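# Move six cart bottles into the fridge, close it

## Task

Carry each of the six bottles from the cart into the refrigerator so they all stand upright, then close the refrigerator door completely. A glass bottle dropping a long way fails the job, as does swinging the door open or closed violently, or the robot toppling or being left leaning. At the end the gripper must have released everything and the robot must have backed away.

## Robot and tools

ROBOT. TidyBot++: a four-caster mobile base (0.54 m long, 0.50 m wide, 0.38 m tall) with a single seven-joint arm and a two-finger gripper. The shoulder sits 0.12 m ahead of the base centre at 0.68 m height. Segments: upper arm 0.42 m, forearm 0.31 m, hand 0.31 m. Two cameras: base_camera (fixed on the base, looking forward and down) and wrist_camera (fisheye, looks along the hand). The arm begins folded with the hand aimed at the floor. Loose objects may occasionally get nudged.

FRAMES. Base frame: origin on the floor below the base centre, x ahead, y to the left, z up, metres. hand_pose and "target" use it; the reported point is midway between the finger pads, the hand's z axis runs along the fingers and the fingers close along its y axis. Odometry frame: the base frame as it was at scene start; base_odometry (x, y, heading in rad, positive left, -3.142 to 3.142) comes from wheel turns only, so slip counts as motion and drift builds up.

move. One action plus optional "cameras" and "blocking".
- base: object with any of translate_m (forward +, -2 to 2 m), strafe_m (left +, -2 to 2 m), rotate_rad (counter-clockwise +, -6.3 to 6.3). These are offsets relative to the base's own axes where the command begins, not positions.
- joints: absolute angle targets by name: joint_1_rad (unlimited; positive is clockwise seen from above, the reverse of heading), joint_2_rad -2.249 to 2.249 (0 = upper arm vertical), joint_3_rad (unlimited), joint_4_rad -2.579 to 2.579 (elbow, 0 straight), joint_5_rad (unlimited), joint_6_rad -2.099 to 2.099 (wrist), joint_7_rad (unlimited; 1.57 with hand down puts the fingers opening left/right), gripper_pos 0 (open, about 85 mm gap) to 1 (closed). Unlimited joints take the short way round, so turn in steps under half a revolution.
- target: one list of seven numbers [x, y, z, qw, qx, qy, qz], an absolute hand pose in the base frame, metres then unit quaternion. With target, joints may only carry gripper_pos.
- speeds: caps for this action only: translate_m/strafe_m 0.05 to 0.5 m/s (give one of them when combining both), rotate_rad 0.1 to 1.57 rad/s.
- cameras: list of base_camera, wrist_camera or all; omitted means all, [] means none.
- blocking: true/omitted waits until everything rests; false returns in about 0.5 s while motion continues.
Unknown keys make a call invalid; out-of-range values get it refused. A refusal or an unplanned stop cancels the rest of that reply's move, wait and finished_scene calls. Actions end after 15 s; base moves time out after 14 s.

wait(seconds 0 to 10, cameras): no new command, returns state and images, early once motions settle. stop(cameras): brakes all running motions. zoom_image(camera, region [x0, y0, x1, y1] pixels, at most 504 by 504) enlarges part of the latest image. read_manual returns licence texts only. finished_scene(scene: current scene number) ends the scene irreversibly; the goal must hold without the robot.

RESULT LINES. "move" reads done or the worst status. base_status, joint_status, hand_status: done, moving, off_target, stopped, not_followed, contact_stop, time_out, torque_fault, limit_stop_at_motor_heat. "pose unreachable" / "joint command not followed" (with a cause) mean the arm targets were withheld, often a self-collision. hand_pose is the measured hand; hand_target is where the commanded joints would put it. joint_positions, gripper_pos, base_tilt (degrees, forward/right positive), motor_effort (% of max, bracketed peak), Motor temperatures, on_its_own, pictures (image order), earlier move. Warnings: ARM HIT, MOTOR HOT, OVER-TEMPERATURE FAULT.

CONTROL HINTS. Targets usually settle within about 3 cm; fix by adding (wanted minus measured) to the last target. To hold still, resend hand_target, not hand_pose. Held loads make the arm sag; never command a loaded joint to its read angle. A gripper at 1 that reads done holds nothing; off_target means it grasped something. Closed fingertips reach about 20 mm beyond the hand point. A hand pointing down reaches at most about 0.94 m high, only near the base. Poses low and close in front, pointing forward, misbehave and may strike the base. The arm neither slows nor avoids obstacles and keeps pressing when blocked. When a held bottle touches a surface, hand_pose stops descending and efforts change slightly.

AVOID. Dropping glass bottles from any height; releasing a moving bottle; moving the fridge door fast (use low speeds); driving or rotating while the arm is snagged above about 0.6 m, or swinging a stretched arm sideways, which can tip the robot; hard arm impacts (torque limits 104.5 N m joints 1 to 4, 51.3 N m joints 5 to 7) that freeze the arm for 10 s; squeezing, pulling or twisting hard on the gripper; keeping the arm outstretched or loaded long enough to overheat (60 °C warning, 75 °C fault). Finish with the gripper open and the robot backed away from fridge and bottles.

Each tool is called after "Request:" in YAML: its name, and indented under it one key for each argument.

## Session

Request:
move:
  cameras: ["all"]

Scene clock: 0.00 s.
Motor temperatures (°C): [44 36 35 40 43 38 41]
base_odometry: x=+0.000 y=+0.000 heading=+0.000
base_tilt: forward=+0.8 right=-0.1
base_status: not commanded
joint_positions: joint_1_rad=-0.048 joint_2_rad=-0.373 joint_3_rad=+3.101 joint_4_rad=-2.545 joint_5_rad=-0.030 joint_6_rad=-0.853 joint_7_rad=+1.597 gripper_pos=+0.000
joint_status: not commanded
motor_effort: joint_1_rad=+0 joint_2_rad=+0 joint_3_rad=+1 joint_4_rad=+14 joint_5_rad=-2 joint_6_rad=+1 joint_7_rad=+0
hand_pose: x=+0.2594 y=+0.0190 z=+0.5863 quat_wxyz=(-0.006, +0.997, +0.047, +0.058) (m; base frame)
hand_target: x=+0.2604 y=+0.0191 z=+0.5868 quat_wxyz=(-0.006, +0.997, +0.047, +0.059) (m; base frame)
hand_status: not commanded
pictures: base_camera, wrist_camera
camera_calibration:
wrist_camera: T_world_to_cam=[[0.116572, -0.993155, -0.00738782, -0.0111572], [-0.980299, -0.113862, -0.161398, 0.412404], [0.159452, 0.0260568, -0.986862, 0.670295], [0, 0, 0, 1]] pos_world=[0.2987, 0.0184107, 0.727967]

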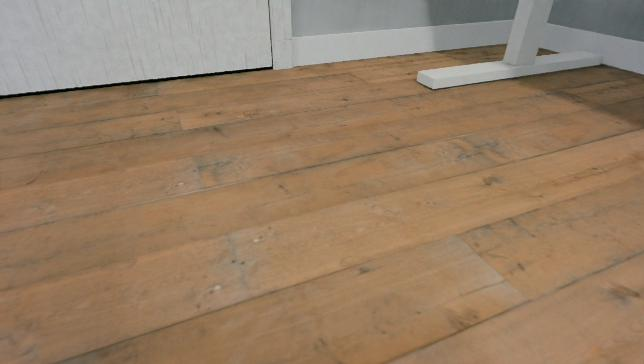

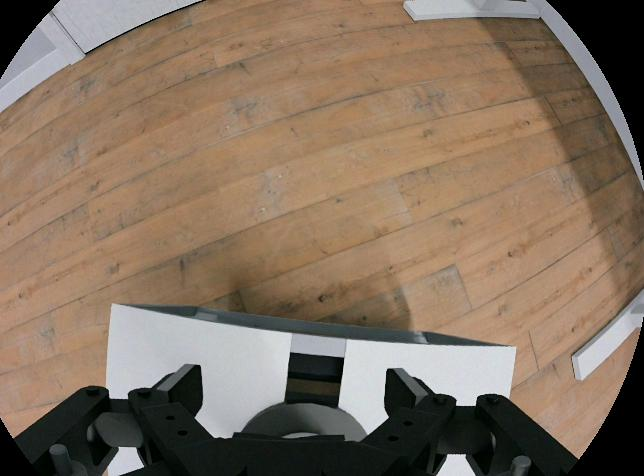

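Request:
move:
  joints: {"joint_1_rad": 0.0, "joint_2_rad": -0.617, "joint_3_rad": 3.1416, "joint_4_rad": -2.277, "joint_5_rad": 0.0, "joint_6_rad": 0.12, "joint_7_rad": 1.571}
  cameras: ["wrist_camera"]

Scene clock: 8.37 s.
Motor temperatures (°C): [44 36 35 40 43 38 41]
move: done
base_odometry: x=+0.000 y=+0.000 heading=+0.000
base_tilt: forward=+0.8 right=-0.1
base_status: not commanded
joint_positions: joint_1_rad=-0.025 joint_2_rad=-0.616 joint_3_rad=+3.129 joint_4_rad=-2.294 joint_5_rad=-0.030 joint_6_rad=+0.074 joint_7_rad=+1.597 gripper_pos=+0.000
joint_status: all done
motor_effort: joint_1_rad=+0(1) joint_2_rad=+0(3) joint_3_rad=+1(2) joint_4_rad=+22(22) joint_5_rad=-2(3) joint_6_rad=+9(9) joint_7_rad=+0(1)
hand_pose: x=+0.4991 y=+0.0162 z=+0.9807 quat_wxyz=(-0.010, +0.719, +0.013, +0.695) (m; base frame)
hand_target: x=+0.4998 y=+0.0013 z=+1.0066 quat_wxyz=(+0.000, +0.696, +0.000, +0.718) (m; base frame)
hand_status: not commanded
pictures: wrist_camera
camera_calibration:
wrist_camera: T_world_to_cam=[[0.0368663, -0.998992, 0.0256176, -0.0314487], [0.0125495, -0.0251702, -0.999604, 1.03578], [0.999241, 0.0371732, 0.0116089, -0.377132], [0, 0, 0, 1]] pos_world=[0.365006, 0.00867301, 1.04055]

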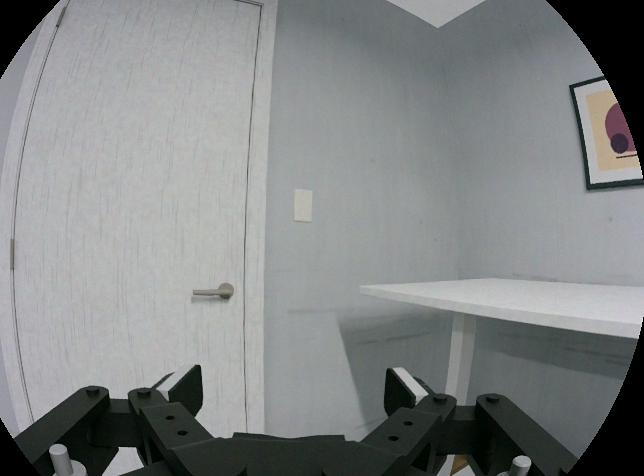

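Request:
move:
  base: {"rotate_rad": -2.4}
  cameras: ["wrist_camera", "base_camera"]

Scene clock: 26.80 s.
Motor temperatures (°C): [44 36 35 40 43 38 41]
move: done
base_odometry: x=+0.000 y=+0.000 heading=-2.400
base_tilt: forward=+0.8 right=-0.1
base_status: done
joint_positions: joint_1_rad=-0.021 joint_2_rad=-0.616 joint_3_rad=+3.134 joint_4_rad=-2.294 joint_5_rad=-0.030 joint_6_rad=+0.077 joint_7_rad=+1.597 gripper_pos=+0.000
joint_status: not commanded
motor_effort: joint_1_rad=-1(1) joint_2_rad=+1(1) joint_3_rad=+1(2) joint_4_rad=+22(22) joint_5_rad=-2(3) joint_6_rad=+9(9) joint_7_rad=+0(1)
hand_pose: x=+0.4993 y=+0.0121 z=+0.9819 quat_wxyz=(-0.008, +0.718, +0.009, +0.696) (m; base frame)
hand_target: x=+0.4998 y=+0.0013 z=+1.0066 quat_wxyz=(+0.000, +0.696, +0.000, +0.718) (m; base frame)
hand_status: not commanded
pictures: base_camera, wrist_camera
camera_calibration:
wrist_camera: T_world_to_cam=[[0.0282602, -0.999347, 0.0225121, -0.0283019], [0.0159258, -0.0220681, -0.99963, 1.03516], [0.999474, 0.0286083, 0.0152917, -0.380849], [0, 0, 0, 1]] pos_world=[0.364963, 0.00545613, 1.04124]

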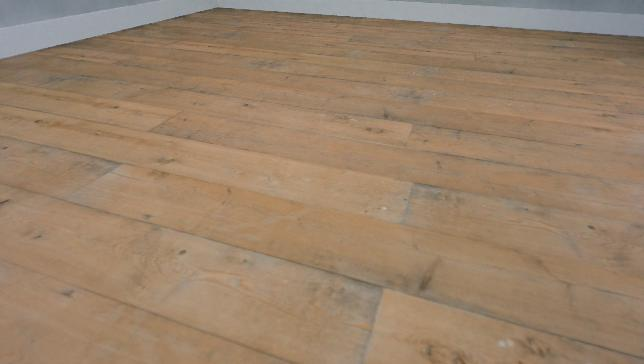

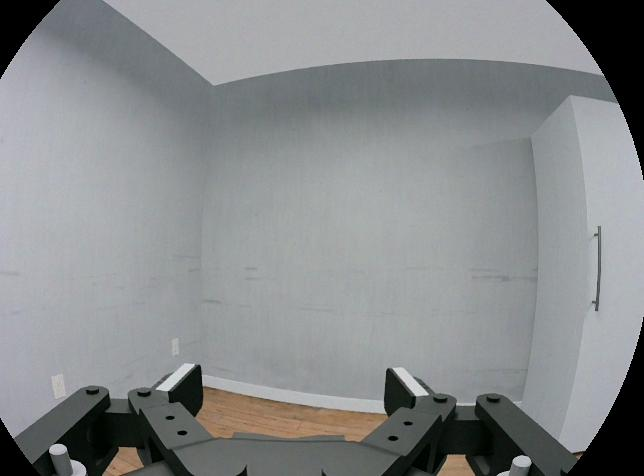

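Request:
move:
  base: {"rotate_rad": -1.05}
  joints: {"joint_1_rad": 0.02}
  cameras: ["wrist_camera", "base_camera"]

Scene clock: 32.57 s.
Motor temperatures (°C): [44 36 35 40 43 38 41]
move: done
base_odometry: x=+0.000 y=+0.000 heading=+2.834
base_tilt: forward=+0.8 right=-0.1
base_status: done
joint_positions: joint_1_rad=+0.000 joint_2_rad=-0.616 joint_3_rad=+3.138 joint_4_rad=-2.294 joint_5_rad=-0.030 joint_6_rad=+0.077 joint_7_rad=+1.597 gripper_pos=+0.000
joint_status: all done
motor_effort: joint_1_rad=-1(1) joint_2_rad=+0(1) joint_3_rad=+1(3) joint_4_rad=+22(22) joint_5_rad=-2(3) joint_6_rad=+9(9) joint_7_rad=+0(1)
hand_pose: x=+0.4996 y=+0.0023 z=+0.9820 quat_wxyz=(+0.000, +0.718, +0.000, +0.696) (m; base frame)
hand_target: x=+0.4998 y=-0.0063 z=+1.0066 quat_wxyz=(+0.007, +0.696, -0.007, +0.718) (m; base frame)
hand_status: not commanded
pictures: base_camera, wrist_camera
camera_calibration:
wrist_camera: T_world_to_cam=[[0.00419145, -0.999781, 0.0204926, -0.0240613], [0.0155151, -0.0204253, -0.999671, 1.03526], [0.999871, 0.00450802, 0.0154261, -0.38106], [0, 0, 0, 1]] pos_world=[0.365049, -0.00119277, 1.04129]

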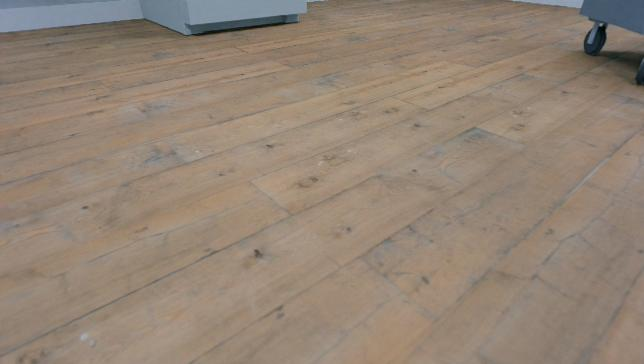

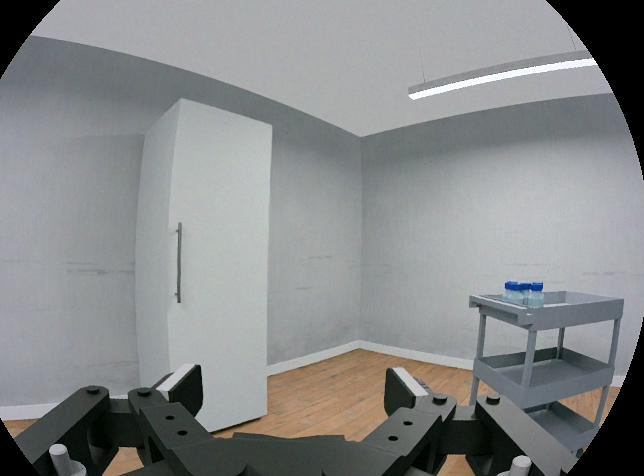

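Request:
zoom_image:
  camera: "base_camera"
  region: [120, 0, 420, 100]

Request:
zoom_image:
  camera: "wrist_camera"
  region: [440, 250, 644, 460]

Scaled by 1.680.

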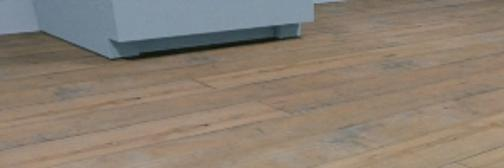

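Scaled by 2.400.

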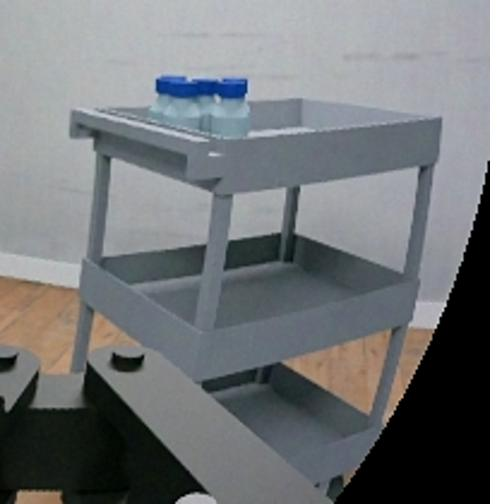

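Request:
move:
  base: {"translate_m": 1.40, "strafe_m": 0.04, "rotate_rad": 0.79}
  cameras: ["wrist_camera", "base_camera"]

Scene clock: 85.27 s.
Motor temperatures (°C): [44 36 35 41 43 38 41]
move: done
base_odometry: x=-1.347 y=+0.386 heading=-2.658
base_tilt: forward=+0.8 right=-0.1
base_status: done
joint_positions: joint_1_rad=+0.001 joint_2_rad=-0.618 joint_3_rad=+3.138 joint_4_rad=-2.294 joint_5_rad=-0.030 joint_6_rad=+0.079 joint_7_rad=+1.597 gripper_pos=+0.000
joint_status: not commanded
motor_effort: joint_1_rad=+0(1) joint_2_rad=+0(5) joint_3_rad=+1(2) joint_4_rad=+22(23) joint_5_rad=-2(3) joint_6_rad=+9(9) joint_7_rad=+0(1)
hand_pose: x=+0.4990 y=+0.0019 z=+0.9833 quat_wxyz=(+0.000, +0.716, -0.001, +0.698) (m; base frame)
hand_target: x=+0.4998 y=-0.0063 z=+1.0066 quat_wxyz=(+0.007, +0.696, -0.007, +0.718) (m; base frame)
hand_status: not commanded
pictures: base_camera, wrist_camera
camera_calibration:
wrist_camera: T_world_to_cam=[[0.00309086, -0.999789, 0.0203228, -0.0238109], [0.0193215, -0.0202594, -0.999608, 1.03462], [0.999809, 0.00348231, 0.0192548, -0.384266], [0, 0, 0, 1]] pos_world=[0.364276, -0.00150704, 1.04209]

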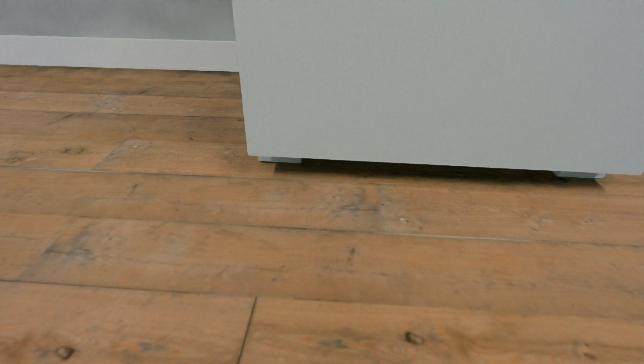

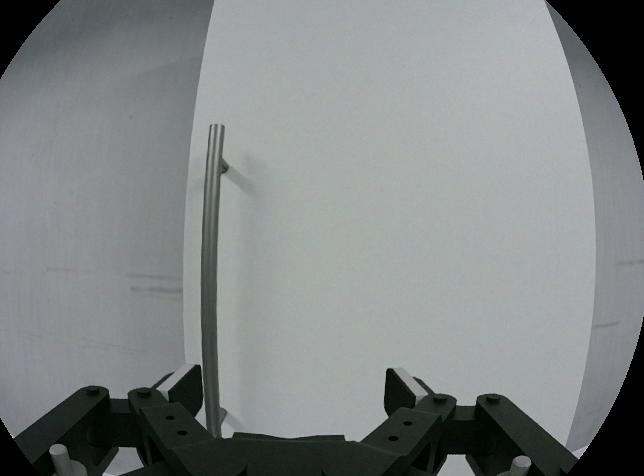

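Request:
move:
  joints: {"joint_1_rad": 1.75, "joint_2_rad": 0.014, "joint_4_rad": -0.69, "joint_6_rad": -1.69}
  cameras: ["wrist_camera"]

Scene clock: 122.23 s.
Motor temperatures (°C): [44 36 35 41 43 38 41]
move: done
base_odometry: x=-1.347 y=+0.386 heading=-2.658
base_tilt: forward=+0.8 right=-0.1
base_status: not commanded
joint_positions: joint_1_rad=+1.725 joint_2_rad=+0.000 joint_3_rad=+3.138 joint_4_rad=-0.720 joint_5_rad=-0.030 joint_6_rad=-1.637 joint_7_rad=+1.597 gripper_pos=+0.000
joint_status: all done
motor_effort: joint_1_rad=-1(1) joint_2_rad=-14(15) joint_3_rad=+0(2) joint_4_rad=+15(23) joint_5_rad=-2(3) joint_6_rad=+6(10) joint_7_rad=+0(1)
hand_pose: x=+0.0651 y=-0.4236 z=+1.1188 quat_wxyz=(+0.285, +0.616, -0.688, +0.256) (m; base frame)
hand_target: x=+0.0453 y=-0.4145 z=+1.1139 quat_wxyz=(+0.280, +0.597, -0.714, +0.234) (m; base frame)
hand_status: not commanded
pictures: wrist_camera
camera_calibration:
wrist_camera: T_world_to_cam=[[-0.995646, 0.0924296, 0.0120688, 0.0863682], [0.0534528, 0.672209, -0.73843, 1.16879], [-0.0763655, -0.73457, -0.674222, 0.581696], [0, 0, 0, 1]] pos_world=[0.0679388, -0.366355, 1.25422]

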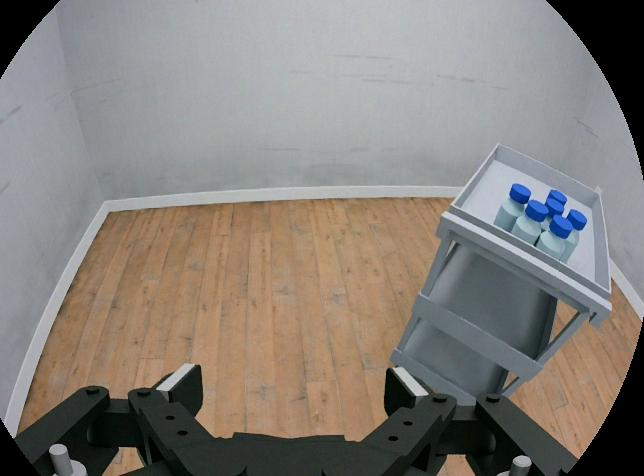

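Request:
zoom_image:
  camera: "wrist_camera"
  region: [380, 120, 644, 410]

Scaled by 1.738.

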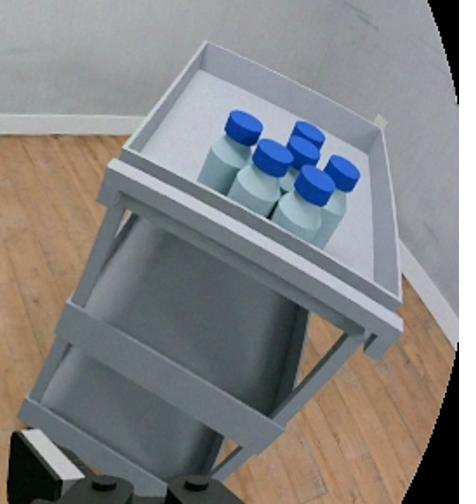

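Request:
move:
  base: {"rotate_rad": 0.405}
  joints: {"joint_1_rad": -0.02, "joint_2_rad": -0.617, "joint_4_rad": -2.26, "joint_6_rad": 0.11}
  cameras: []

Request:
move:
  base: {"translate_m": 0.102, "strafe_m": -0.186}
  speeds: {"translate_m": 0.3}
  cameras: ["wrist_camera", "base_camera"]

Scene clock: 215.80 s.
Motor temperatures (°C): [44 36 35 41 43 38 41]
move: done
base_odometry: x=-1.347 y=+0.386 heading=-2.254
base_tilt: forward=+0.8 right=-0.1
base_status: done
joint_positions: joint_1_rad=+0.005 joint_2_rad=-0.606 joint_3_rad=+3.139 joint_4_rad=-2.243 joint_5_rad=-0.029 joint_6_rad=+0.064 joint_7_rad=+1.597 gripper_pos=+0.000
joint_status: all done
motor_effort: joint_1_rad=+0(2) joint_2_rad=+0(17) joint_3_rad=+1(3) joint_4_rad=+22(23) joint_5_rad=-2(4) joint_6_rad=+9(10) joint_7_rad=+1(1)
hand_pose: x=+0.5042 y=+0.0004 z=+1.0066 quat_wxyz=(+0.001, +0.708, -0.002, +0.707) (m; base frame)
hand_target: x=+0.5001 y=+0.0090 z=+1.0141 quat_wxyz=(-0.007, +0.694, +0.007, +0.720) (m; base frame)
hand_status: not commanded
pictures: none
No camera images: "cameras" was empty.

Scene clock: 217.50 s.
Motor temperatures (°C): [44 36 35 41 43 38 41]
move: done
base_odometry: x=-1.555 y=+0.424 heading=-2.254
base_tilt: forward=+0.8 right=-0.1
base_status: done
joint_positions: joint_1_rad=+0.004 joint_2_rad=-0.612 joint_3_rad=+3.142 joint_4_rad=-2.243 joint_5_rad=-0.029 joint_6_rad=+0.067 joint_7_rad=+1.597 gripper_pos=+0.000
joint_status: not commanded
motor_effort: joint_1_rad=+0(1) joint_2_rad=+0(2) joint_3_rad=+1(3) joint_4_rad=+22(22) joint_5_rad=-2(2) joint_6_rad=+9(9) joint_7_rad=+1(1)
hand_pose: x=+0.5022 y=-0.0011 z=+1.0097 quat_wxyz=(+0.001, +0.705, -0.003, +0.710) (m; base frame)
hand_target: x=+0.5001 y=+0.0090 z=+1.0141 quat_wxyz=(-0.007, +0.694, +0.007, +0.720) (m; base frame)
hand_status: not commanded
pictures: base_camera, wrist_camera
camera_calibration:
wrist_camera: T_world_to_cam=[[-0.00344341, -0.999819, 0.0187148, -0.0224175], [0.053086, -0.0188713, -0.998412, 1.04269], [0.998584, -0.00244444, 0.0531414, -0.421566], [0, 0, 0, 1]] pos_world=[0.365539, -0.00376706, 1.06385]

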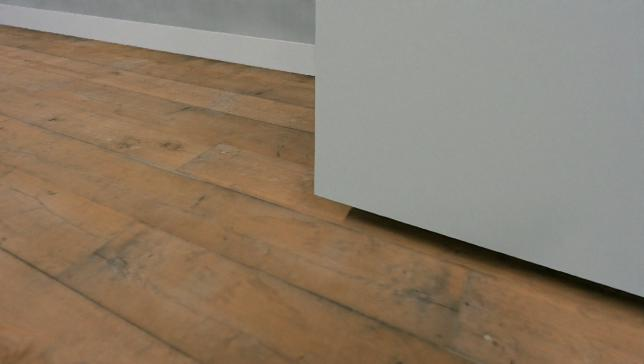

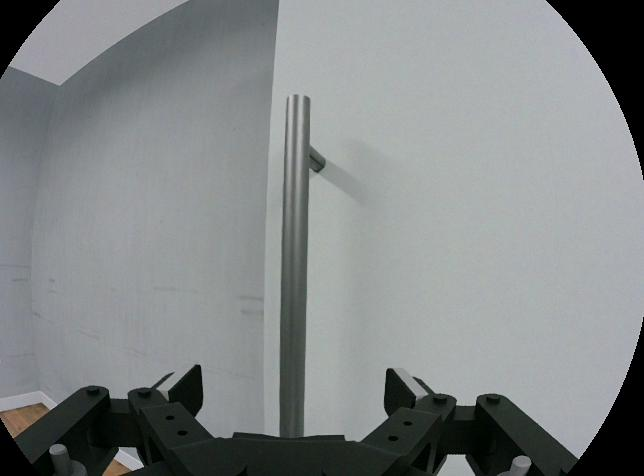

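Request:
move:
  base: {"translate_m": 0.07}
  speeds: {"translate_m": 0.15}
  cameras: ["wrist_camera"]

Scene clock: 252.97 s.
Motor temperatures (°C): [44 36 35 41 43 38 41]
move: done
base_odometry: x=-1.600 y=+0.370 heading=-2.254
base_tilt: forward=+0.8 right=-0.1
base_status: done
joint_positions: joint_1_rad=+0.004 joint_2_rad=-0.615 joint_3_rad=+3.142 joint_4_rad=-2.244 joint_5_rad=-0.029 joint_6_rad=+0.068 joint_7_rad=+1.597 gripper_pos=+0.000
joint_status: not commanded
motor_effort: joint_1_rad=+0(1) joint_2_rad=+0(4) joint_3_rad=+1(2) joint_4_rad=+22(23) joint_5_rad=-2(3) joint_6_rad=+9(9) joint_7_rad=+0(1)
hand_pose: x=+0.5013 y=-0.0011 z=+1.0107 quat_wxyz=(+0.001, +0.703, -0.003, +0.711) (m; base frame)
hand_target: x=+0.5001 y=+0.0090 z=+1.0141 quat_wxyz=(-0.007, +0.694, +0.007, +0.720) (m; base frame)
hand_status: not commanded
pictures: wrist_camera
camera_calibration:
wrist_camera: T_world_to_cam=[[-0.00354504, -0.999818, 0.0187197, -0.022402], [0.0564169, -0.01889, -0.998229, 1.0419], [0.998401, -0.00248265, 0.0564736, -0.424005], [0, 0, 0, 1]] pos_world=[0.364467, -0.00376917, 1.06442]

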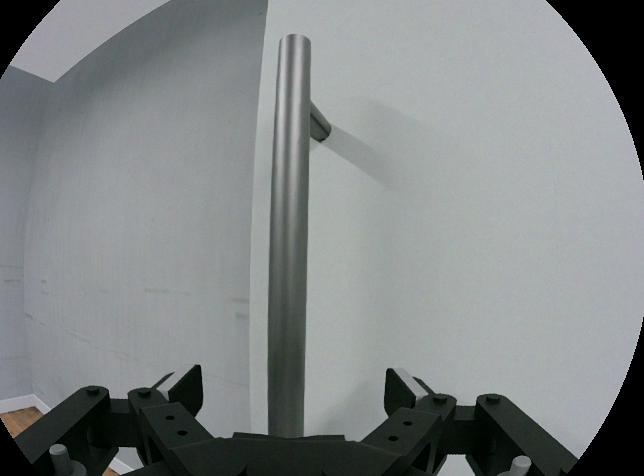

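Request:
move:
  base: {"translate_m": 0.01}
  speeds: {"translate_m": 0.05}
  cameras: []

Request:
move:
  joints: {"gripper_pos": 0.93}
  cameras: ["wrist_camera"]

Scene clock: 258.17 s.
Motor temperatures (°C): [44 36 35 41 43 38 41]
move: done
base_odometry: x=-1.606 y=+0.362 heading=-2.254
base_tilt: forward=+0.8 right=-0.1
base_status: done
joint_positions: joint_1_rad=+0.004 joint_2_rad=-0.614 joint_3_rad=+3.142 joint_4_rad=-2.244 joint_5_rad=-0.029 joint_6_rad=+0.069 joint_7_rad=+1.597 gripper_pos=+0.000
joint_status: not commanded
motor_effort: joint_1_rad=+0(1) joint_2_rad=+0(3) joint_3_rad=+1(2) joint_4_rad=+22(22) joint_5_rad=-2(2) joint_6_rad=+9(9) joint_7_rad=+0(1)
hand_pose: x=+0.5018 y=-0.0011 z=+1.0102 quat_wxyz=(+0.001, +0.704, -0.003, +0.710) (m; base frame)
hand_target: x=+0.5001 y=+0.0090 z=+1.0141 quat_wxyz=(-0.007, +0.694, +0.007, +0.720) (m; base frame)
hand_status: not commanded
pictures: none
No camera images: "cameras" was empty.

Scene clock: 259.63 s.
Motor temperatures (°C): [44 36 35 41 43 38 41]
move: off_target
base_odometry: x=-1.606 y=+0.362 heading=-2.254
base_tilt: forward=+0.8 right=-0.1
base_status: not commanded
joint_positions: joint_1_rad=-0.005 joint_2_rad=-0.615 joint_3_rad=+3.143 joint_4_rad=-2.244 joint_5_rad=-0.029 joint_6_rad=+0.069 joint_7_rad=+1.597 gripper_pos=+0.839
joint_status: gripper_pos off_target (ended at +0.839, target +0.930)
motor_effort: joint_1_rad=+2(4) joint_2_rad=+1(3) joint_3_rad=+4(6) joint_4_rad=+22(23) joint_5_rad=-2(3) joint_6_rad=+9(10) joint_7_rad=+1(1)
hand_pose: x=+0.5014 y=+0.0020 z=+1.0101 quat_wxyz=(-0.002, +0.704, +0.000, +0.711) (m; base frame)
hand_target: x=+0.5001 y=+0.0090 z=+1.0141 quat_wxyz=(-0.007, +0.694, +0.007, +0.720) (m; base frame)
hand_status: not commanded
pictures: wrist_camera
camera_calibration:
wrist_camera: T_world_to_cam=[[0.0049512, -0.999818, 0.0184316, -0.0232111], [0.055855, -0.0181266, -0.998274, 1.04176], [0.998427, 0.00597215, 0.055755, -0.423334], [0, 0, 0, 1]] pos_world=[0.364596, -0.00179517, 1.06399]

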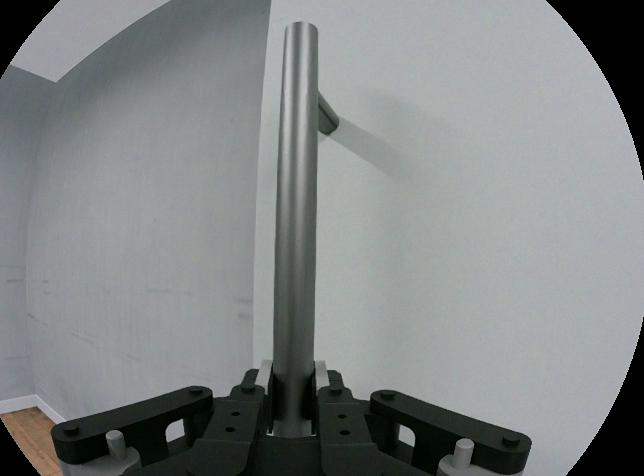

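Request:
move:
  base: {"translate_m": -0.084, "strafe_m": -0.056, "rotate_rad": 0.15}
  speeds: {"translate_m": 0.09, "rotate_rad": 0.13}
  cameras: ["wrist_camera"]

Scene clock: 273.60 s.
Motor temperatures (°C): [44 36 35 41 43 38 41]
move: done
base_odometry: x=-1.597 y=+0.462 heading=-2.103
base_tilt: forward=+0.8 right=-0.1
base_status: done
joint_positions: joint_1_rad=-0.010 joint_2_rad=-0.618 joint_3_rad=+3.143 joint_4_rad=-2.268 joint_5_rad=-0.029 joint_6_rad=+0.112 joint_7_rad=+1.597 gripper_pos=+0.840
joint_status: not commanded
motor_effort: joint_1_rad=+0(6) joint_2_rad=-1(26) joint_3_rad=+0(7) joint_4_rad=+20(26) joint_5_rad=-1(3) joint_6_rad=+8(13) joint_7_rad=+1(1)
hand_pose: x=+0.4998 y=+0.0031 z=+1.0101 quat_wxyz=(-0.003, +0.695, +0.000, +0.719) (m; base frame)
hand_target: x=+0.5001 y=+0.0090 z=+1.0141 quat_wxyz=(-0.007, +0.694, +0.007, +0.720) (m; base frame)
hand_status: not commanded
pictures: wrist_camera
camera_calibration:
wrist_camera: T_world_to_cam=[[0.00755751, -0.999808, 0.0180793, -0.023053], [0.0788256, -0.0174279, -0.996736, 1.02877], [0.99686, 0.00895796, 0.0786787, -0.444108], [0, 0, 0, 1]] pos_world=[0.361794, -0.00114087, 1.06078]

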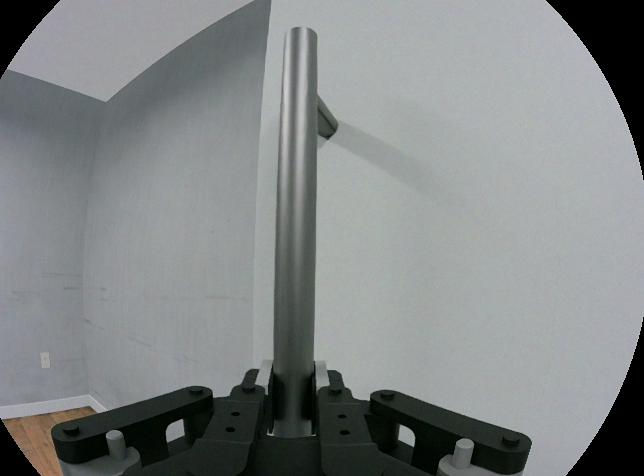

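Request:
move:
  base: {"translate_m": -0.135, "strafe_m": -0.101, "rotate_rad": 0.25}
  speeds: {"translate_m": 0.11, "rotate_rad": 0.16}
  cameras: []

Scene clock: 279.80 s.
Motor temperatures (°C): [44 36 35 41 43 38 41]
move: done
base_odometry: x=-1.615 y=+0.630 heading=-1.853
base_tilt: forward=+0.8 right=-0.1
base_status: done
joint_positions: joint_1_rad=-0.011 joint_2_rad=-0.612 joint_3_rad=+3.149 joint_4_rad=-2.265 joint_5_rad=-0.029 joint_6_rad=+0.112 joint_7_rad=+1.597 gripper_pos=+0.840
joint_status: not commanded
motor_effort: joint_1_rad=+2(4) joint_2_rad=-1(5) joint_3_rad=+3(5) joint_4_rad=+21(26) joint_5_rad=-2(3) joint_6_rad=+9(13) joint_7_rad=+0(1)
hand_pose: x=+0.5019 y=+0.0008 z=+1.0097 quat_wxyz=(-0.003, +0.696, -0.002, +0.718) (m; base frame)
hand_target: x=+0.5001 y=+0.0090 z=+1.0141 quat_wxyz=(-0.007, +0.694, +0.007, +0.720) (m; base frame)
hand_status: not commanded
pictures: none
No camera images: "cameras" was empty.

Request:
move:
  base: {"translate_m": -0.159, "strafe_m": -0.125, "rotate_rad": 0.3}
  speeds: {"translate_m": 0.12, "rotate_rad": 0.17}
  cameras: []

Scene clock: 287.07 s.
Motor temperatures (°C): [44 36 35 41 43 38 41]
move: done
base_odometry: x=-1.691 y=+0.818 heading=-1.553
base_tilt: forward=+0.8 right=-0.1
base_status: done
joint_positions: joint_1_rad=-0.012 joint_2_rad=-0.613 joint_3_rad=+3.159 joint_4_rad=-2.267 joint_5_rad=-0.029 joint_6_rad=+0.113 joint_7_rad=+1.597 gripper_pos=+0.840
joint_status: not commanded
motor_effort: joint_1_rad=-2(7) joint_2_rad=-1(6) joint_3_rad=-2(9) joint_4_rad=+23(27) joint_5_rad=-2(3) joint_6_rad=+10(13) joint_7_rad=+0(1)
hand_pose: x=+0.5015 y=-0.0037 z=+1.0089 quat_wxyz=(-0.002, +0.697, -0.006, +0.717) (m; base frame)
hand_target: x=+0.5001 y=+0.0090 z=+1.0141 quat_wxyz=(-0.007, +0.694, +0.007, +0.720) (m; base frame)
hand_status: not commanded
pictures: none
No camera images: "cameras" was empty.

Request:
move:
  base: {"translate_m": -0.159, "strafe_m": -0.129, "rotate_rad": 0.3}
  speeds: {"translate_m": 0.12, "rotate_rad": 0.17}
  cameras: []

Request:
wait:
  seconds: 0
  cameras: ["base_camera", "wrist_camera"]

Scene clock: 300.10 s.
Motor temperatures (°C): [44 36 35 41 43 38 41]
move: done
base_odometry: x=-1.823 y=+0.974 heading=-1.254
base_tilt: forward=+0.8 right=-0.1
base_status: done
joint_positions: joint_1_rad=-0.011 joint_2_rad=-0.619 joint_3_rad=+3.165 joint_4_rad=-2.273 joint_5_rad=-0.028 joint_6_rad=+0.113 joint_7_rad=+1.597 gripper_pos=+0.840
joint_status: not commanded
motor_effort: joint_1_rad=-5(7) joint_2_rad=+0(5) joint_3_rad=-6(7) joint_4_rad=+24(28) joint_5_rad=-2(3) joint_6_rad=+10(14) joint_7_rad=-1(1)
hand_pose: x=+0.4995 y=-0.0071 z=+1.0078 quat_wxyz=(-0.001, +0.697, -0.009, +0.717) (m; base frame)
hand_target: x=+0.5001 y=+0.0090 z=+1.0141 quat_wxyz=(-0.007, +0.694, +0.007, +0.720) (m; base frame)
hand_status: not commanded
pictures: none
No camera images: "cameras" was empty.

Scene clock: 300.10 s.
Motor temperatures (°C): [44 36 35 41 43 38 41]
base_odometry: x=-1.823 y=+0.974 heading=-1.254
base_tilt: forward=+0.8 right=-0.1
base_status: done
joint_positions: joint_1_rad=-0.011 joint_2_rad=-0.619 joint_3_rad=+3.165 joint_4_rad=-2.273 joint_5_rad=-0.028 joint_6_rad=+0.113 joint_7_rad=+1.597 gripper_pos=+0.840
joint_status: not commanded
motor_effort: joint_1_rad=-5(7) joint_2_rad=+0(5) joint_3_rad=-6(7) joint_4_rad=+24(28) joint_5_rad=-2(3) joint_6_rad=+10(14) joint_7_rad=-1(1)
hand_pose: x=+0.4995 y=-0.0071 z=+1.0078 quat_wxyz=(-0.001, +0.697, -0.009, +0.717) (m; base frame)
hand_target: x=+0.5001 y=+0.0090 z=+1.0141 quat_wxyz=(-0.007, +0.694, +0.007, +0.720) (m; base frame)
hand_status: not commanded
pictures: base_camera, wrist_camera
camera_calibration:
wrist_camera: T_world_to_cam=[[-0.00860497, -0.999944, 0.00622483, -0.0132607], [0.0753417, -0.00685569, -0.997134, 1.02858], [0.997121, -0.00811132, 0.0753965, -0.440523], [0, 0, 0, 1]] pos_world=[0.361646, -0.00978151, 1.05893]

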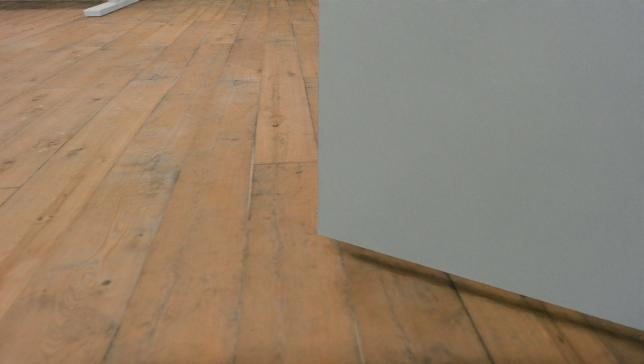

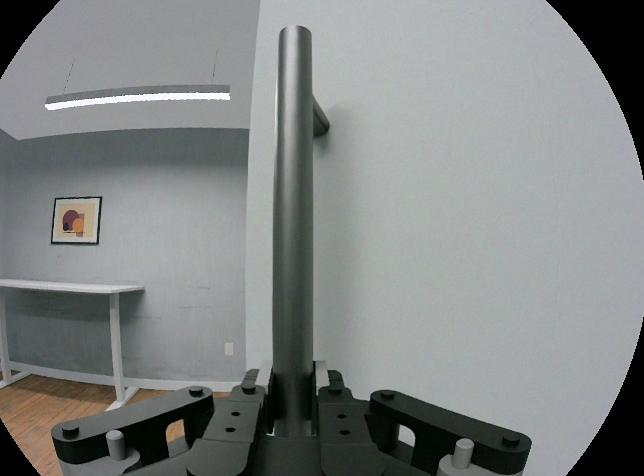

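Request:
move:
  base: {"translate_m": -0.16, "strafe_m": -0.138, "rotate_rad": 0.3}
  speeds: {"translate_m": 0.12, "rotate_rad": 0.17}
  cameras: []

Scene clock: 309.90 s.
Motor temperatures (°C): [44 36 35 41 43 38 41]
move: done
base_odometry: x=-2.004 y=+1.083 heading=-0.953
base_tilt: forward=+0.8 right=-0.1
base_status: done
joint_positions: joint_1_rad=-0.009 joint_2_rad=-0.620 joint_3_rad=+3.161 joint_4_rad=-2.275 joint_5_rad=-0.028 joint_6_rad=+0.113 joint_7_rad=+1.597 gripper_pos=+0.840
joint_status: not commanded
motor_effort: joint_1_rad=-2(7) joint_2_rad=+0(4) joint_3_rad=-1(7) joint_4_rad=+24(28) joint_5_rad=-2(3) joint_6_rad=+11(14) joint_7_rad=-1(1)
hand_pose: x=+0.4992 y=-0.0061 z=+1.0065 quat_wxyz=(-0.001, +0.697, -0.008, +0.717) (m; base frame)
hand_target: x=+0.5001 y=+0.0090 z=+1.0141 quat_wxyz=(-0.007, +0.694, +0.007, +0.720) (m; base frame)
hand_status: not commanded
pictures: none
No camera images: "cameras" was empty.

Request:
move:
  base: {"translate_m": -0.112, "strafe_m": -0.087, "rotate_rad": 0.2}
  speeds: {"translate_m": 0.11, "rotate_rad": 0.15}
  cameras: ["wrist_camera"]

Scene clock: 317.17 s.
Motor temperatures (°C): [44 36 35 41 43 38 41]
move: done
base_odometry: x=-2.140 y=+1.124 heading=-0.753
base_tilt: forward=+0.8 right=-0.1
base_status: done
joint_positions: joint_1_rad=-0.007 joint_2_rad=-0.591 joint_3_rad=+3.165 joint_4_rad=-2.262 joint_5_rad=-0.028 joint_6_rad=+0.119 joint_7_rad=+1.597 gripper_pos=+0.842
joint_status: not commanded
motor_effort: joint_1_rad=-8(9) joint_2_rad=-5(16) joint_3_rad=-8(10) joint_4_rad=+22(28) joint_5_rad=-2(3) joint_6_rad=+9(13) joint_7_rad=-1(1)
hand_pose: x=+0.5087 y=-0.0088 z=+1.0057 quat_wxyz=(+0.001, +0.700, -0.011, +0.714) (m; base frame)
hand_target: x=+0.5001 y=+0.0090 z=+1.0141 quat_wxyz=(-0.007, +0.694, +0.007, +0.720) (m; base frame)
hand_status: not commanded
pictures: wrist_camera
camera_calibration:
wrist_camera: T_world_to_cam=[[-0.0130077, -0.999886, 0.00770344, -0.014033], [0.064309, -0.00852469, -0.997894, 1.03212], [0.997845, -0.0124849, 0.0644125, -0.438938], [0, 0, 0, 1]] pos_world=[0.371435, -0.0107129, 1.05833]

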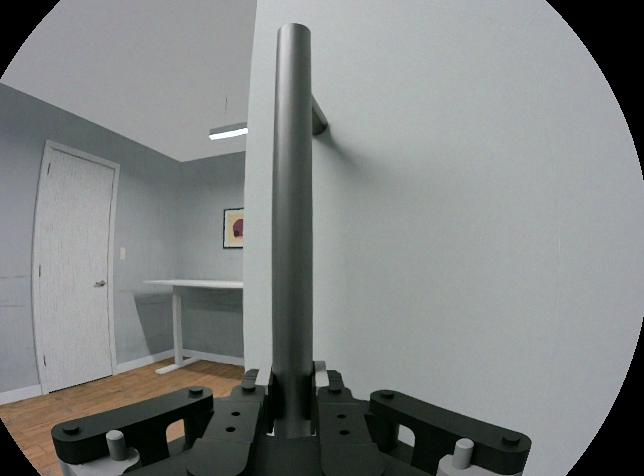

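Request:
move:
  base: {"translate_m": 0.008, "strafe_m": -0.008}
  speeds: {"translate_m": 0.05}
  cameras: []

Request:
move:
  joints: {"gripper_pos": 0.5}
  cameras: ["wrist_camera"]

Request:
move:
  joints: {"gripper_pos": 0.05}
  cameras: ["wrist_camera"]

Scene clock: 325.73 s.
Motor temperatures (°C): [44 36 35 41 43 38 41]
move: done
base_odometry: x=-2.139 y=+1.113 heading=-0.753
base_tilt: forward=+0.8 right=-0.1
base_status: done
joint_positions: joint_1_rad=-0.007 joint_2_rad=-0.613 joint_3_rad=+3.148 joint_4_rad=-2.275 joint_5_rad=-0.027 joint_6_rad=+0.118 joint_7_rad=+1.597 gripper_pos=+0.842
joint_status: not commanded
motor_effort: joint_1_rad=-2(7) joint_2_rad=-1(6) joint_3_rad=-1(7) joint_4_rad=+25(28) joint_5_rad=-2(4) joint_6_rad=+11(13) joint_7_rad=+0(1)
hand_pose: x=+0.5013 y=-0.0002 z=+1.0059 quat_wxyz=(-0.001, +0.698, -0.002, +0.717) (m; base frame)
hand_target: x=+0.5001 y=+0.0090 z=+1.0141 quat_wxyz=(-0.007, +0.694, +0.007, +0.720) (m; base frame)
hand_status: not commanded
pictures: none
No camera images: "cameras" was empty.

Scene clock: 326.50 s.
Motor temperatures (°C): [44 36 35 41 43 38 41]
move: done
base_odometry: x=-2.139 y=+1.113 heading=-0.753
base_tilt: forward=+0.8 right=-0.1
base_status: not commanded
joint_positions: joint_1_rad=-0.007 joint_2_rad=-0.614 joint_3_rad=+3.146 joint_4_rad=-2.273 joint_5_rad=-0.027 joint_6_rad=+0.118 joint_7_rad=+1.597 gripper_pos=+0.500
joint_status: all done
motor_effort: joint_1_rad=+0(3) joint_2_rad=+0(2) joint_3_rad=+1(2) joint_4_rad=+22(25) joint_5_rad=-2(2) joint_6_rad=+9(12) joint_7_rad=+0(1)
hand_pose: x=+0.5010 y=+0.0010 z=+1.0072 quat_wxyz=(-0.001, +0.697, -0.001, +0.717) (m; base frame)
hand_target: x=+0.5001 y=+0.0090 z=+1.0141 quat_wxyz=(-0.007, +0.694, +0.007, +0.720) (m; base frame)
hand_status: not commanded
pictures: wrist_camera
camera_calibration:
wrist_camera: T_world_to_cam=[[0.00298891, -0.999823, 0.0185999, -0.0234144], [0.0752363, -0.0183224, -0.996997, 1.02782], [0.997161, 0.00437932, 0.0751681, -0.441695], [0, 0, 0, 1]] pos_world=[0.363182, -0.00264378, 1.05837]

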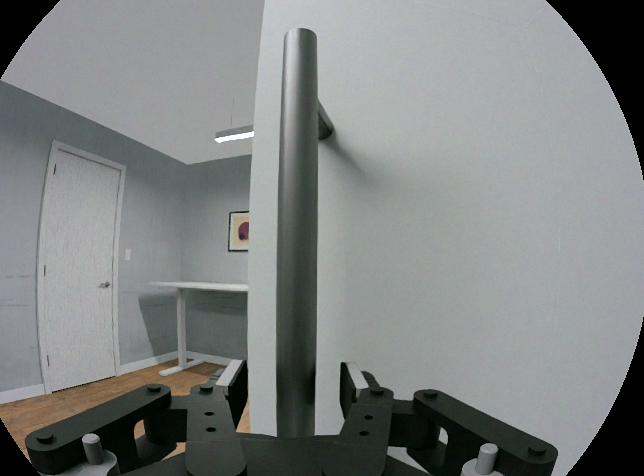

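Scene clock: 327.30 s.
Motor temperatures (°C): [44 36 35 41 43 38 41]
move: done
base_odometry: x=-2.139 y=+1.113 heading=-0.753
base_tilt: forward=+0.8 right=-0.1
base_status: not commanded
joint_positions: joint_1_rad=-0.007 joint_2_rad=-0.614 joint_3_rad=+3.146 joint_4_rad=-2.273 joint_5_rad=-0.027 joint_6_rad=+0.118 joint_7_rad=+1.597 gripper_pos=+0.050
joint_status: all done
motor_effort: joint_1_rad=+0(1) joint_2_rad=+0(1) joint_3_rad=+1(1) joint_4_rad=+22(22) joint_5_rad=-2(3) joint_6_rad=+9(9) joint_7_rad=+0(1)
hand_pose: x=+0.5010 y=+0.0010 z=+1.0072 quat_wxyz=(-0.001, +0.697, -0.001, +0.717) (m; base frame)
hand_target: x=+0.5001 y=+0.0090 z=+1.0141 quat_wxyz=(-0.007, +0.694, +0.007, +0.720) (m; base frame)
hand_status: not commanded
pictures: wrist_camera
camera_calibration:
wrist_camera: T_world_to_cam=[[0.00298891, -0.999823, 0.0185999, -0.0234144], [0.0752363, -0.0183224, -0.996997, 1.02782], [0.997161, 0.00437932, 0.0751681, -0.441695], [0, 0, 0, 1]] pos_world=[0.363182, -0.00264378, 1.05837]

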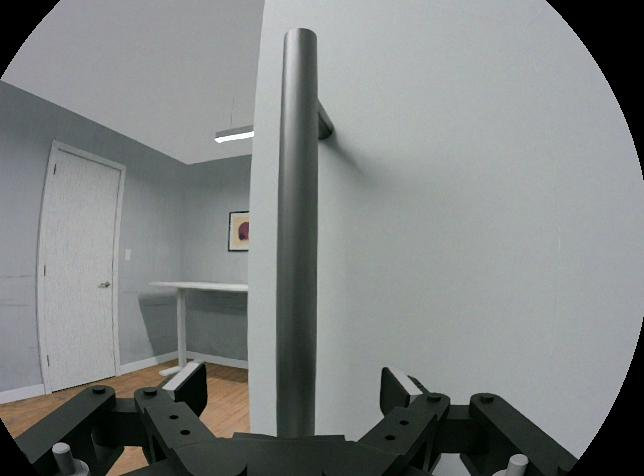

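Request:
move:
  base: {"translate_m": -0.25}
  speeds: {"translate_m": 0.3}
  cameras: ["wrist_camera"]

Scene clock: 409.43 s.
Motor temperatures (°C): [44 35 35 42 43 38 41]
move: done
base_odometry: x=-2.322 y=+1.284 heading=-0.753
base_tilt: forward=+0.8 right=-0.2
base_status: done
joint_positions: joint_1_rad=-0.007 joint_2_rad=-0.620 joint_3_rad=+3.146 joint_4_rad=-2.273 joint_5_rad=-0.027 joint_6_rad=+0.118 joint_7_rad=+1.597 gripper_pos=+0.050
joint_status: not commanded
motor_effort: joint_1_rad=+0(1) joint_2_rad=+1(5) joint_3_rad=+1(1) joint_4_rad=+22(23) joint_5_rad=-2(2) joint_6_rad=+9(9) joint_7_rad=+0(1)
hand_pose: x=+0.4990 y=+0.0009 z=+1.0096 quat_wxyz=(-0.001, +0.694, -0.001, +0.720) (m; base frame)
hand_target: x=+0.5001 y=+0.0090 z=+1.0141 quat_wxyz=(-0.007, +0.694, +0.007, +0.720) (m; base frame)
hand_status: not commanded
pictures: wrist_camera
camera_calibration:
wrist_camera: T_world_to_cam=[[0.0028731, -0.999823, 0.0185753, -0.0233839], [0.0814462, -0.0182797, -0.99651, 1.02675], [0.996674, 0.00437597, 0.0813793, -0.445872], [0, 0, 0, 1]] pos_world=[0.360831, -0.00265993, 1.05988]

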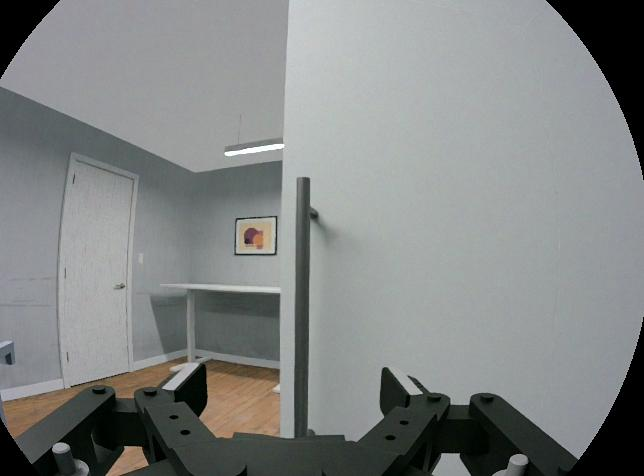

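Request:
move:
  base: {"rotate_rad": 0.402}
  joints: {"joint_1_rad": 0.0, "joint_2_rad": 0.014, "joint_3_rad": 3.1416, "joint_4_rad": -0.677, "joint_5_rad": 0.0, "joint_6_rad": -1.69, "joint_7_rad": 1.571}
  cameras: ["base_camera", "wrist_camera"]

Scene clock: 417.37 s.
Motor temperatures (°C): [44 35 35 42 43 38 41]
move: done
base_odometry: x=-2.322 y=+1.284 heading=-0.351
base_tilt: forward=+0.8 right=-0.2
base_status: done
joint_positions: joint_1_rad=-0.007 joint_2_rad=+0.000 joint_3_rad=+3.143 joint_4_rad=-0.707 joint_5_rad=-0.027 joint_6_rad=-1.637 joint_7_rad=+1.597 gripper_pos=+0.050
joint_status: all done
motor_effort: joint_1_rad=+0(2) joint_2_rad=-14(15) joint_3_rad=+1(2) joint_4_rad=+14(24) joint_5_rad=-2(3) joint_6_rad=+6(10) joint_7_rad=+0(2)
hand_pose: x=+0.5458 y=+0.0123 z=+1.1243 quat_wxyz=(-0.008, +0.921, +0.021, +0.388) (m; base frame)
hand_target: x=+0.5398 y=+0.0013 z=+1.1193 quat_wxyz=(+0.000, +0.929, +0.000, +0.371) (m; base frame)
hand_status: not commanded
pictures: base_camera, wrist_camera
camera_calibration:
wrist_camera: T_world_to_cam=[[0.0624215, -0.997946, 0.014399, -0.0421214], [-0.662823, -0.0522371, -0.746952, 1.26354], [0.74617, 0.0370819, -0.664722, 0.473173], [0, 0, 0, 1]] pos_world=[0.487064, 0.00642249, 1.25894]

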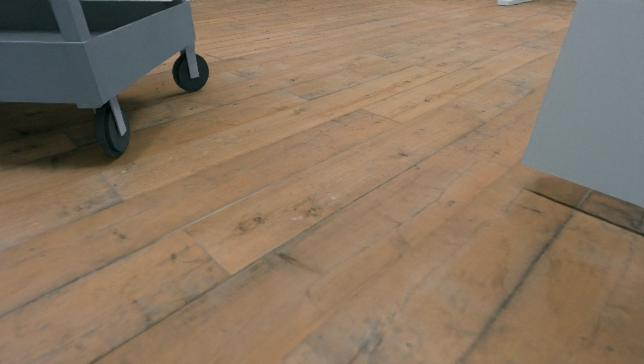

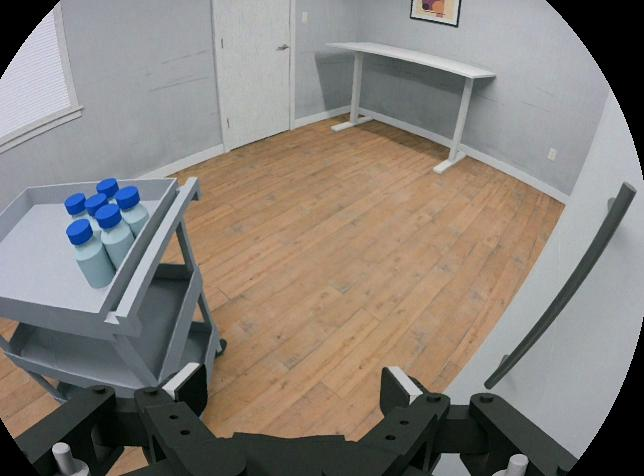

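Request:
move:
  base: {"translate_m": 0.4, "strafe_m": 0.042}
  speeds: {"translate_m": 0.25}
  cameras: ["base_camera", "wrist_camera"]

Scene clock: 442.13 s.
Motor temperatures (°C): [44 35 35 42 43 38 41]
move: done
base_odometry: x=-1.932 y=+1.186 heading=-0.350
base_tilt: forward=+0.8 right=-0.1
base_status: done
joint_positions: joint_1_rad=-0.007 joint_2_rad=+0.015 joint_3_rad=+3.143 joint_4_rad=-0.703 joint_5_rad=-0.027 joint_6_rad=-1.642 joint_7_rad=+1.597 gripper_pos=+0.050
joint_status: not commanded
motor_effort: joint_1_rad=+0(1) joint_2_rad=-14(18) joint_3_rad=+1(1) joint_4_rad=+15(16) joint_5_rad=-2(3) joint_6_rad=+6(7) joint_7_rad=+0(1)
hand_pose: x=+0.5510 y=+0.0123 z=+1.1184 quat_wxyz=(-0.008, +0.924, +0.021, +0.381) (m; base frame)
hand_target: x=+0.5398 y=+0.0013 z=+1.1193 quat_wxyz=(+0.000, +0.929, +0.000, +0.371) (m; base frame)
hand_status: not commanded
pictures: base_camera, wrist_camera
camera_calibration:
wrist_camera: T_world_to_cam=[[0.0627283, -0.997938, 0.0136119, -0.0416162], [-0.674577, -0.0524462, -0.736339, 1.25723], [0.735534, 0.037007, -0.676476, 0.484431], [0, 0, 0, 1]] pos_world=[0.494396, 0.00647944, 1.25402]

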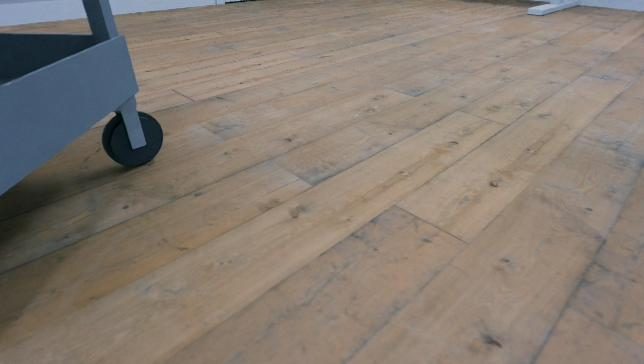

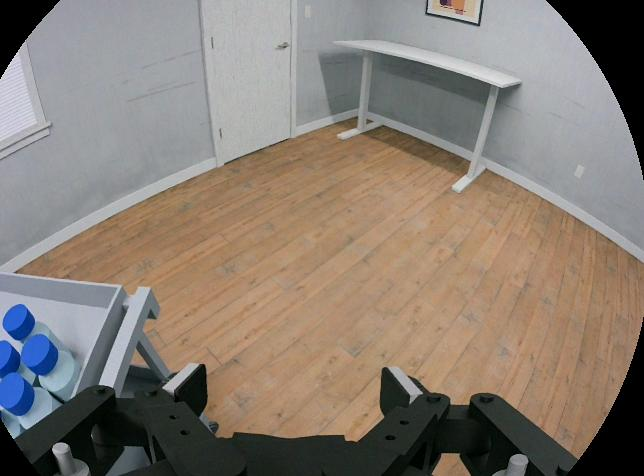

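Request:
move:
  base: {"translate_m": 0.72, "strafe_m": 0.0}
  speeds: {"translate_m": 0.25}
  cameras: ["wrist_camera"]

Scene clock: 454.77 s.
Motor temperatures (°C): [44 36 35 42 43 38 41]
move: done
base_odometry: x=-1.255 y=+0.939 heading=-0.350
base_tilt: forward=+0.8 right=-0.1
base_status: done
joint_positions: joint_1_rad=-0.007 joint_2_rad=+0.015 joint_3_rad=+3.143 joint_4_rad=-0.702 joint_5_rad=-0.027 joint_6_rad=-1.643 joint_7_rad=+1.597 gripper_pos=+0.050
joint_status: not commanded
motor_effort: joint_1_rad=-1(1) joint_2_rad=-14(18) joint_3_rad=+0(1) joint_4_rad=+14(16) joint_5_rad=-2(3) joint_6_rad=+6(7) joint_7_rad=+0(1)
hand_pose: x=+0.5510 y=+0.0123 z=+1.1185 quat_wxyz=(-0.008, +0.924, +0.021, +0.381) (m; base frame)
hand_target: x=+0.5398 y=+0.0013 z=+1.1193 quat_wxyz=(+0.000, +0.929, +0.000, +0.371) (m; base frame)
hand_status: not commanded
pictures: wrist_camera
camera_calibration:
wrist_camera: T_world_to_cam=[[0.0627581, -0.997936, 0.0136159, -0.041638], [-0.674891, -0.0524851, -0.736049, 1.25714], [0.735244, 0.0370038, -0.676792, 0.485015], [0, 0, 0, 1]] pos_world=[0.494441, 0.0064817, 1.25414]

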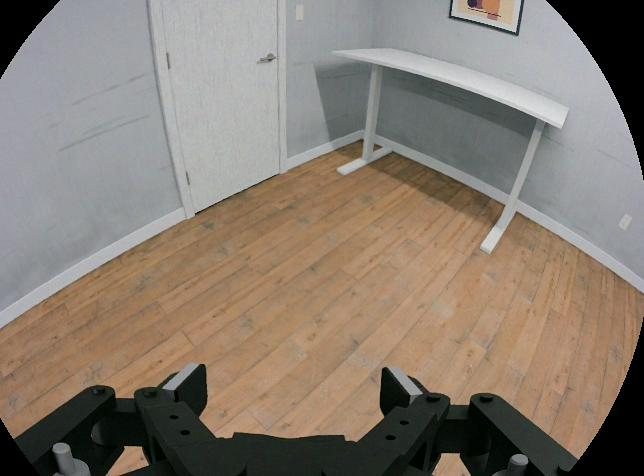

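Request:
move:
  base: {"translate_m": 0.182, "strafe_m": -0.454}
  cameras: []

Request:
move:
  base: {"rotate_rad": 1.92}
  cameras: ["wrist_camera"]

Scene clock: 465.10 s.
Motor temperatures (°C): [44 36 35 42 43 38 41]
move: done
base_odometry: x=-1.240 y=+0.450 heading=-0.350
base_tilt: forward=+0.8 right=-0.1
base_status: done
joint_positions: joint_1_rad=-0.007 joint_2_rad=+0.015 joint_3_rad=+3.143 joint_4_rad=-0.702 joint_5_rad=-0.026 joint_6_rad=-1.643 joint_7_rad=+1.597 gripper_pos=+0.050
joint_status: not commanded
motor_effort: joint_1_rad=+0(2) joint_2_rad=-14(17) joint_3_rad=+1(2) joint_4_rad=+15(15) joint_5_rad=-2(3) joint_6_rad=+6(7) joint_7_rad=+0(1)
hand_pose: x=+0.5509 y=+0.0118 z=+1.1186 quat_wxyz=(-0.008, +0.924, +0.020, +0.381) (m; base frame)
hand_target: x=+0.5398 y=+0.0013 z=+1.1193 quat_wxyz=(+0.000, +0.929, +0.000, +0.371) (m; base frame)
hand_status: not commanded
pictures: none
No camera images: "cameras" was empty.

Scene clock: 467.67 s.
Motor temperatures (°C): [44 36 35 42 43 38 41]
move: done
base_odometry: x=-1.240 y=+0.450 heading=+1.570
base_tilt: forward=+0.8 right=-0.1
base_status: done
joint_positions: joint_1_rad=-0.007 joint_2_rad=+0.020 joint_3_rad=+3.143 joint_4_rad=-0.702 joint_5_rad=-0.026 joint_6_rad=-1.643 joint_7_rad=+1.597 gripper_pos=+0.050
joint_status: not commanded
motor_effort: joint_1_rad=+0(2) joint_2_rad=-14(19) joint_3_rad=+0(2) joint_4_rad=+15(16) joint_5_rad=-2(3) joint_6_rad=+6(7) joint_7_rad=+0(1)
hand_pose: x=+0.5533 y=+0.0117 z=+1.1162 quat_wxyz=(-0.008, +0.925, +0.020, +0.378) (m; base frame)
hand_target: x=+0.5398 y=+0.0013 z=+1.1193 quat_wxyz=(+0.000, +0.929, +0.000, +0.371) (m; base frame)
hand_status: not commanded
pictures: wrist_camera
camera_calibration:
wrist_camera: T_world_to_cam=[[0.0613614, -0.998016, 0.0141342, -0.0421553], [-0.67885, -0.0521109, -0.732426, 1.25512], [0.731709, 0.0353477, -0.6807, 0.488137], [0, 0, 0, 1]] pos_world=[0.49745, 0.00607918, 1.25215]

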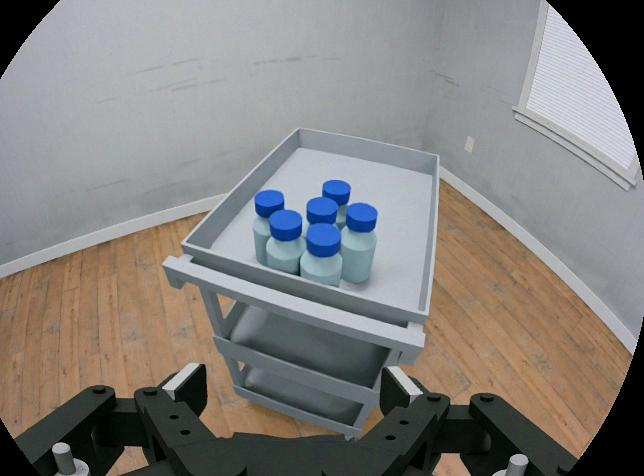

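Request:
zoom_image:
  camera: "wrist_camera"
  region: [230, 160, 410, 300]

Scaled by 2.800.

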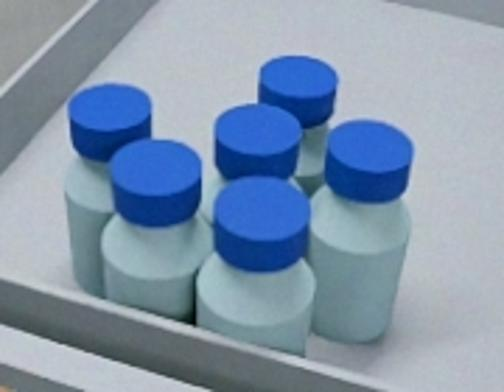

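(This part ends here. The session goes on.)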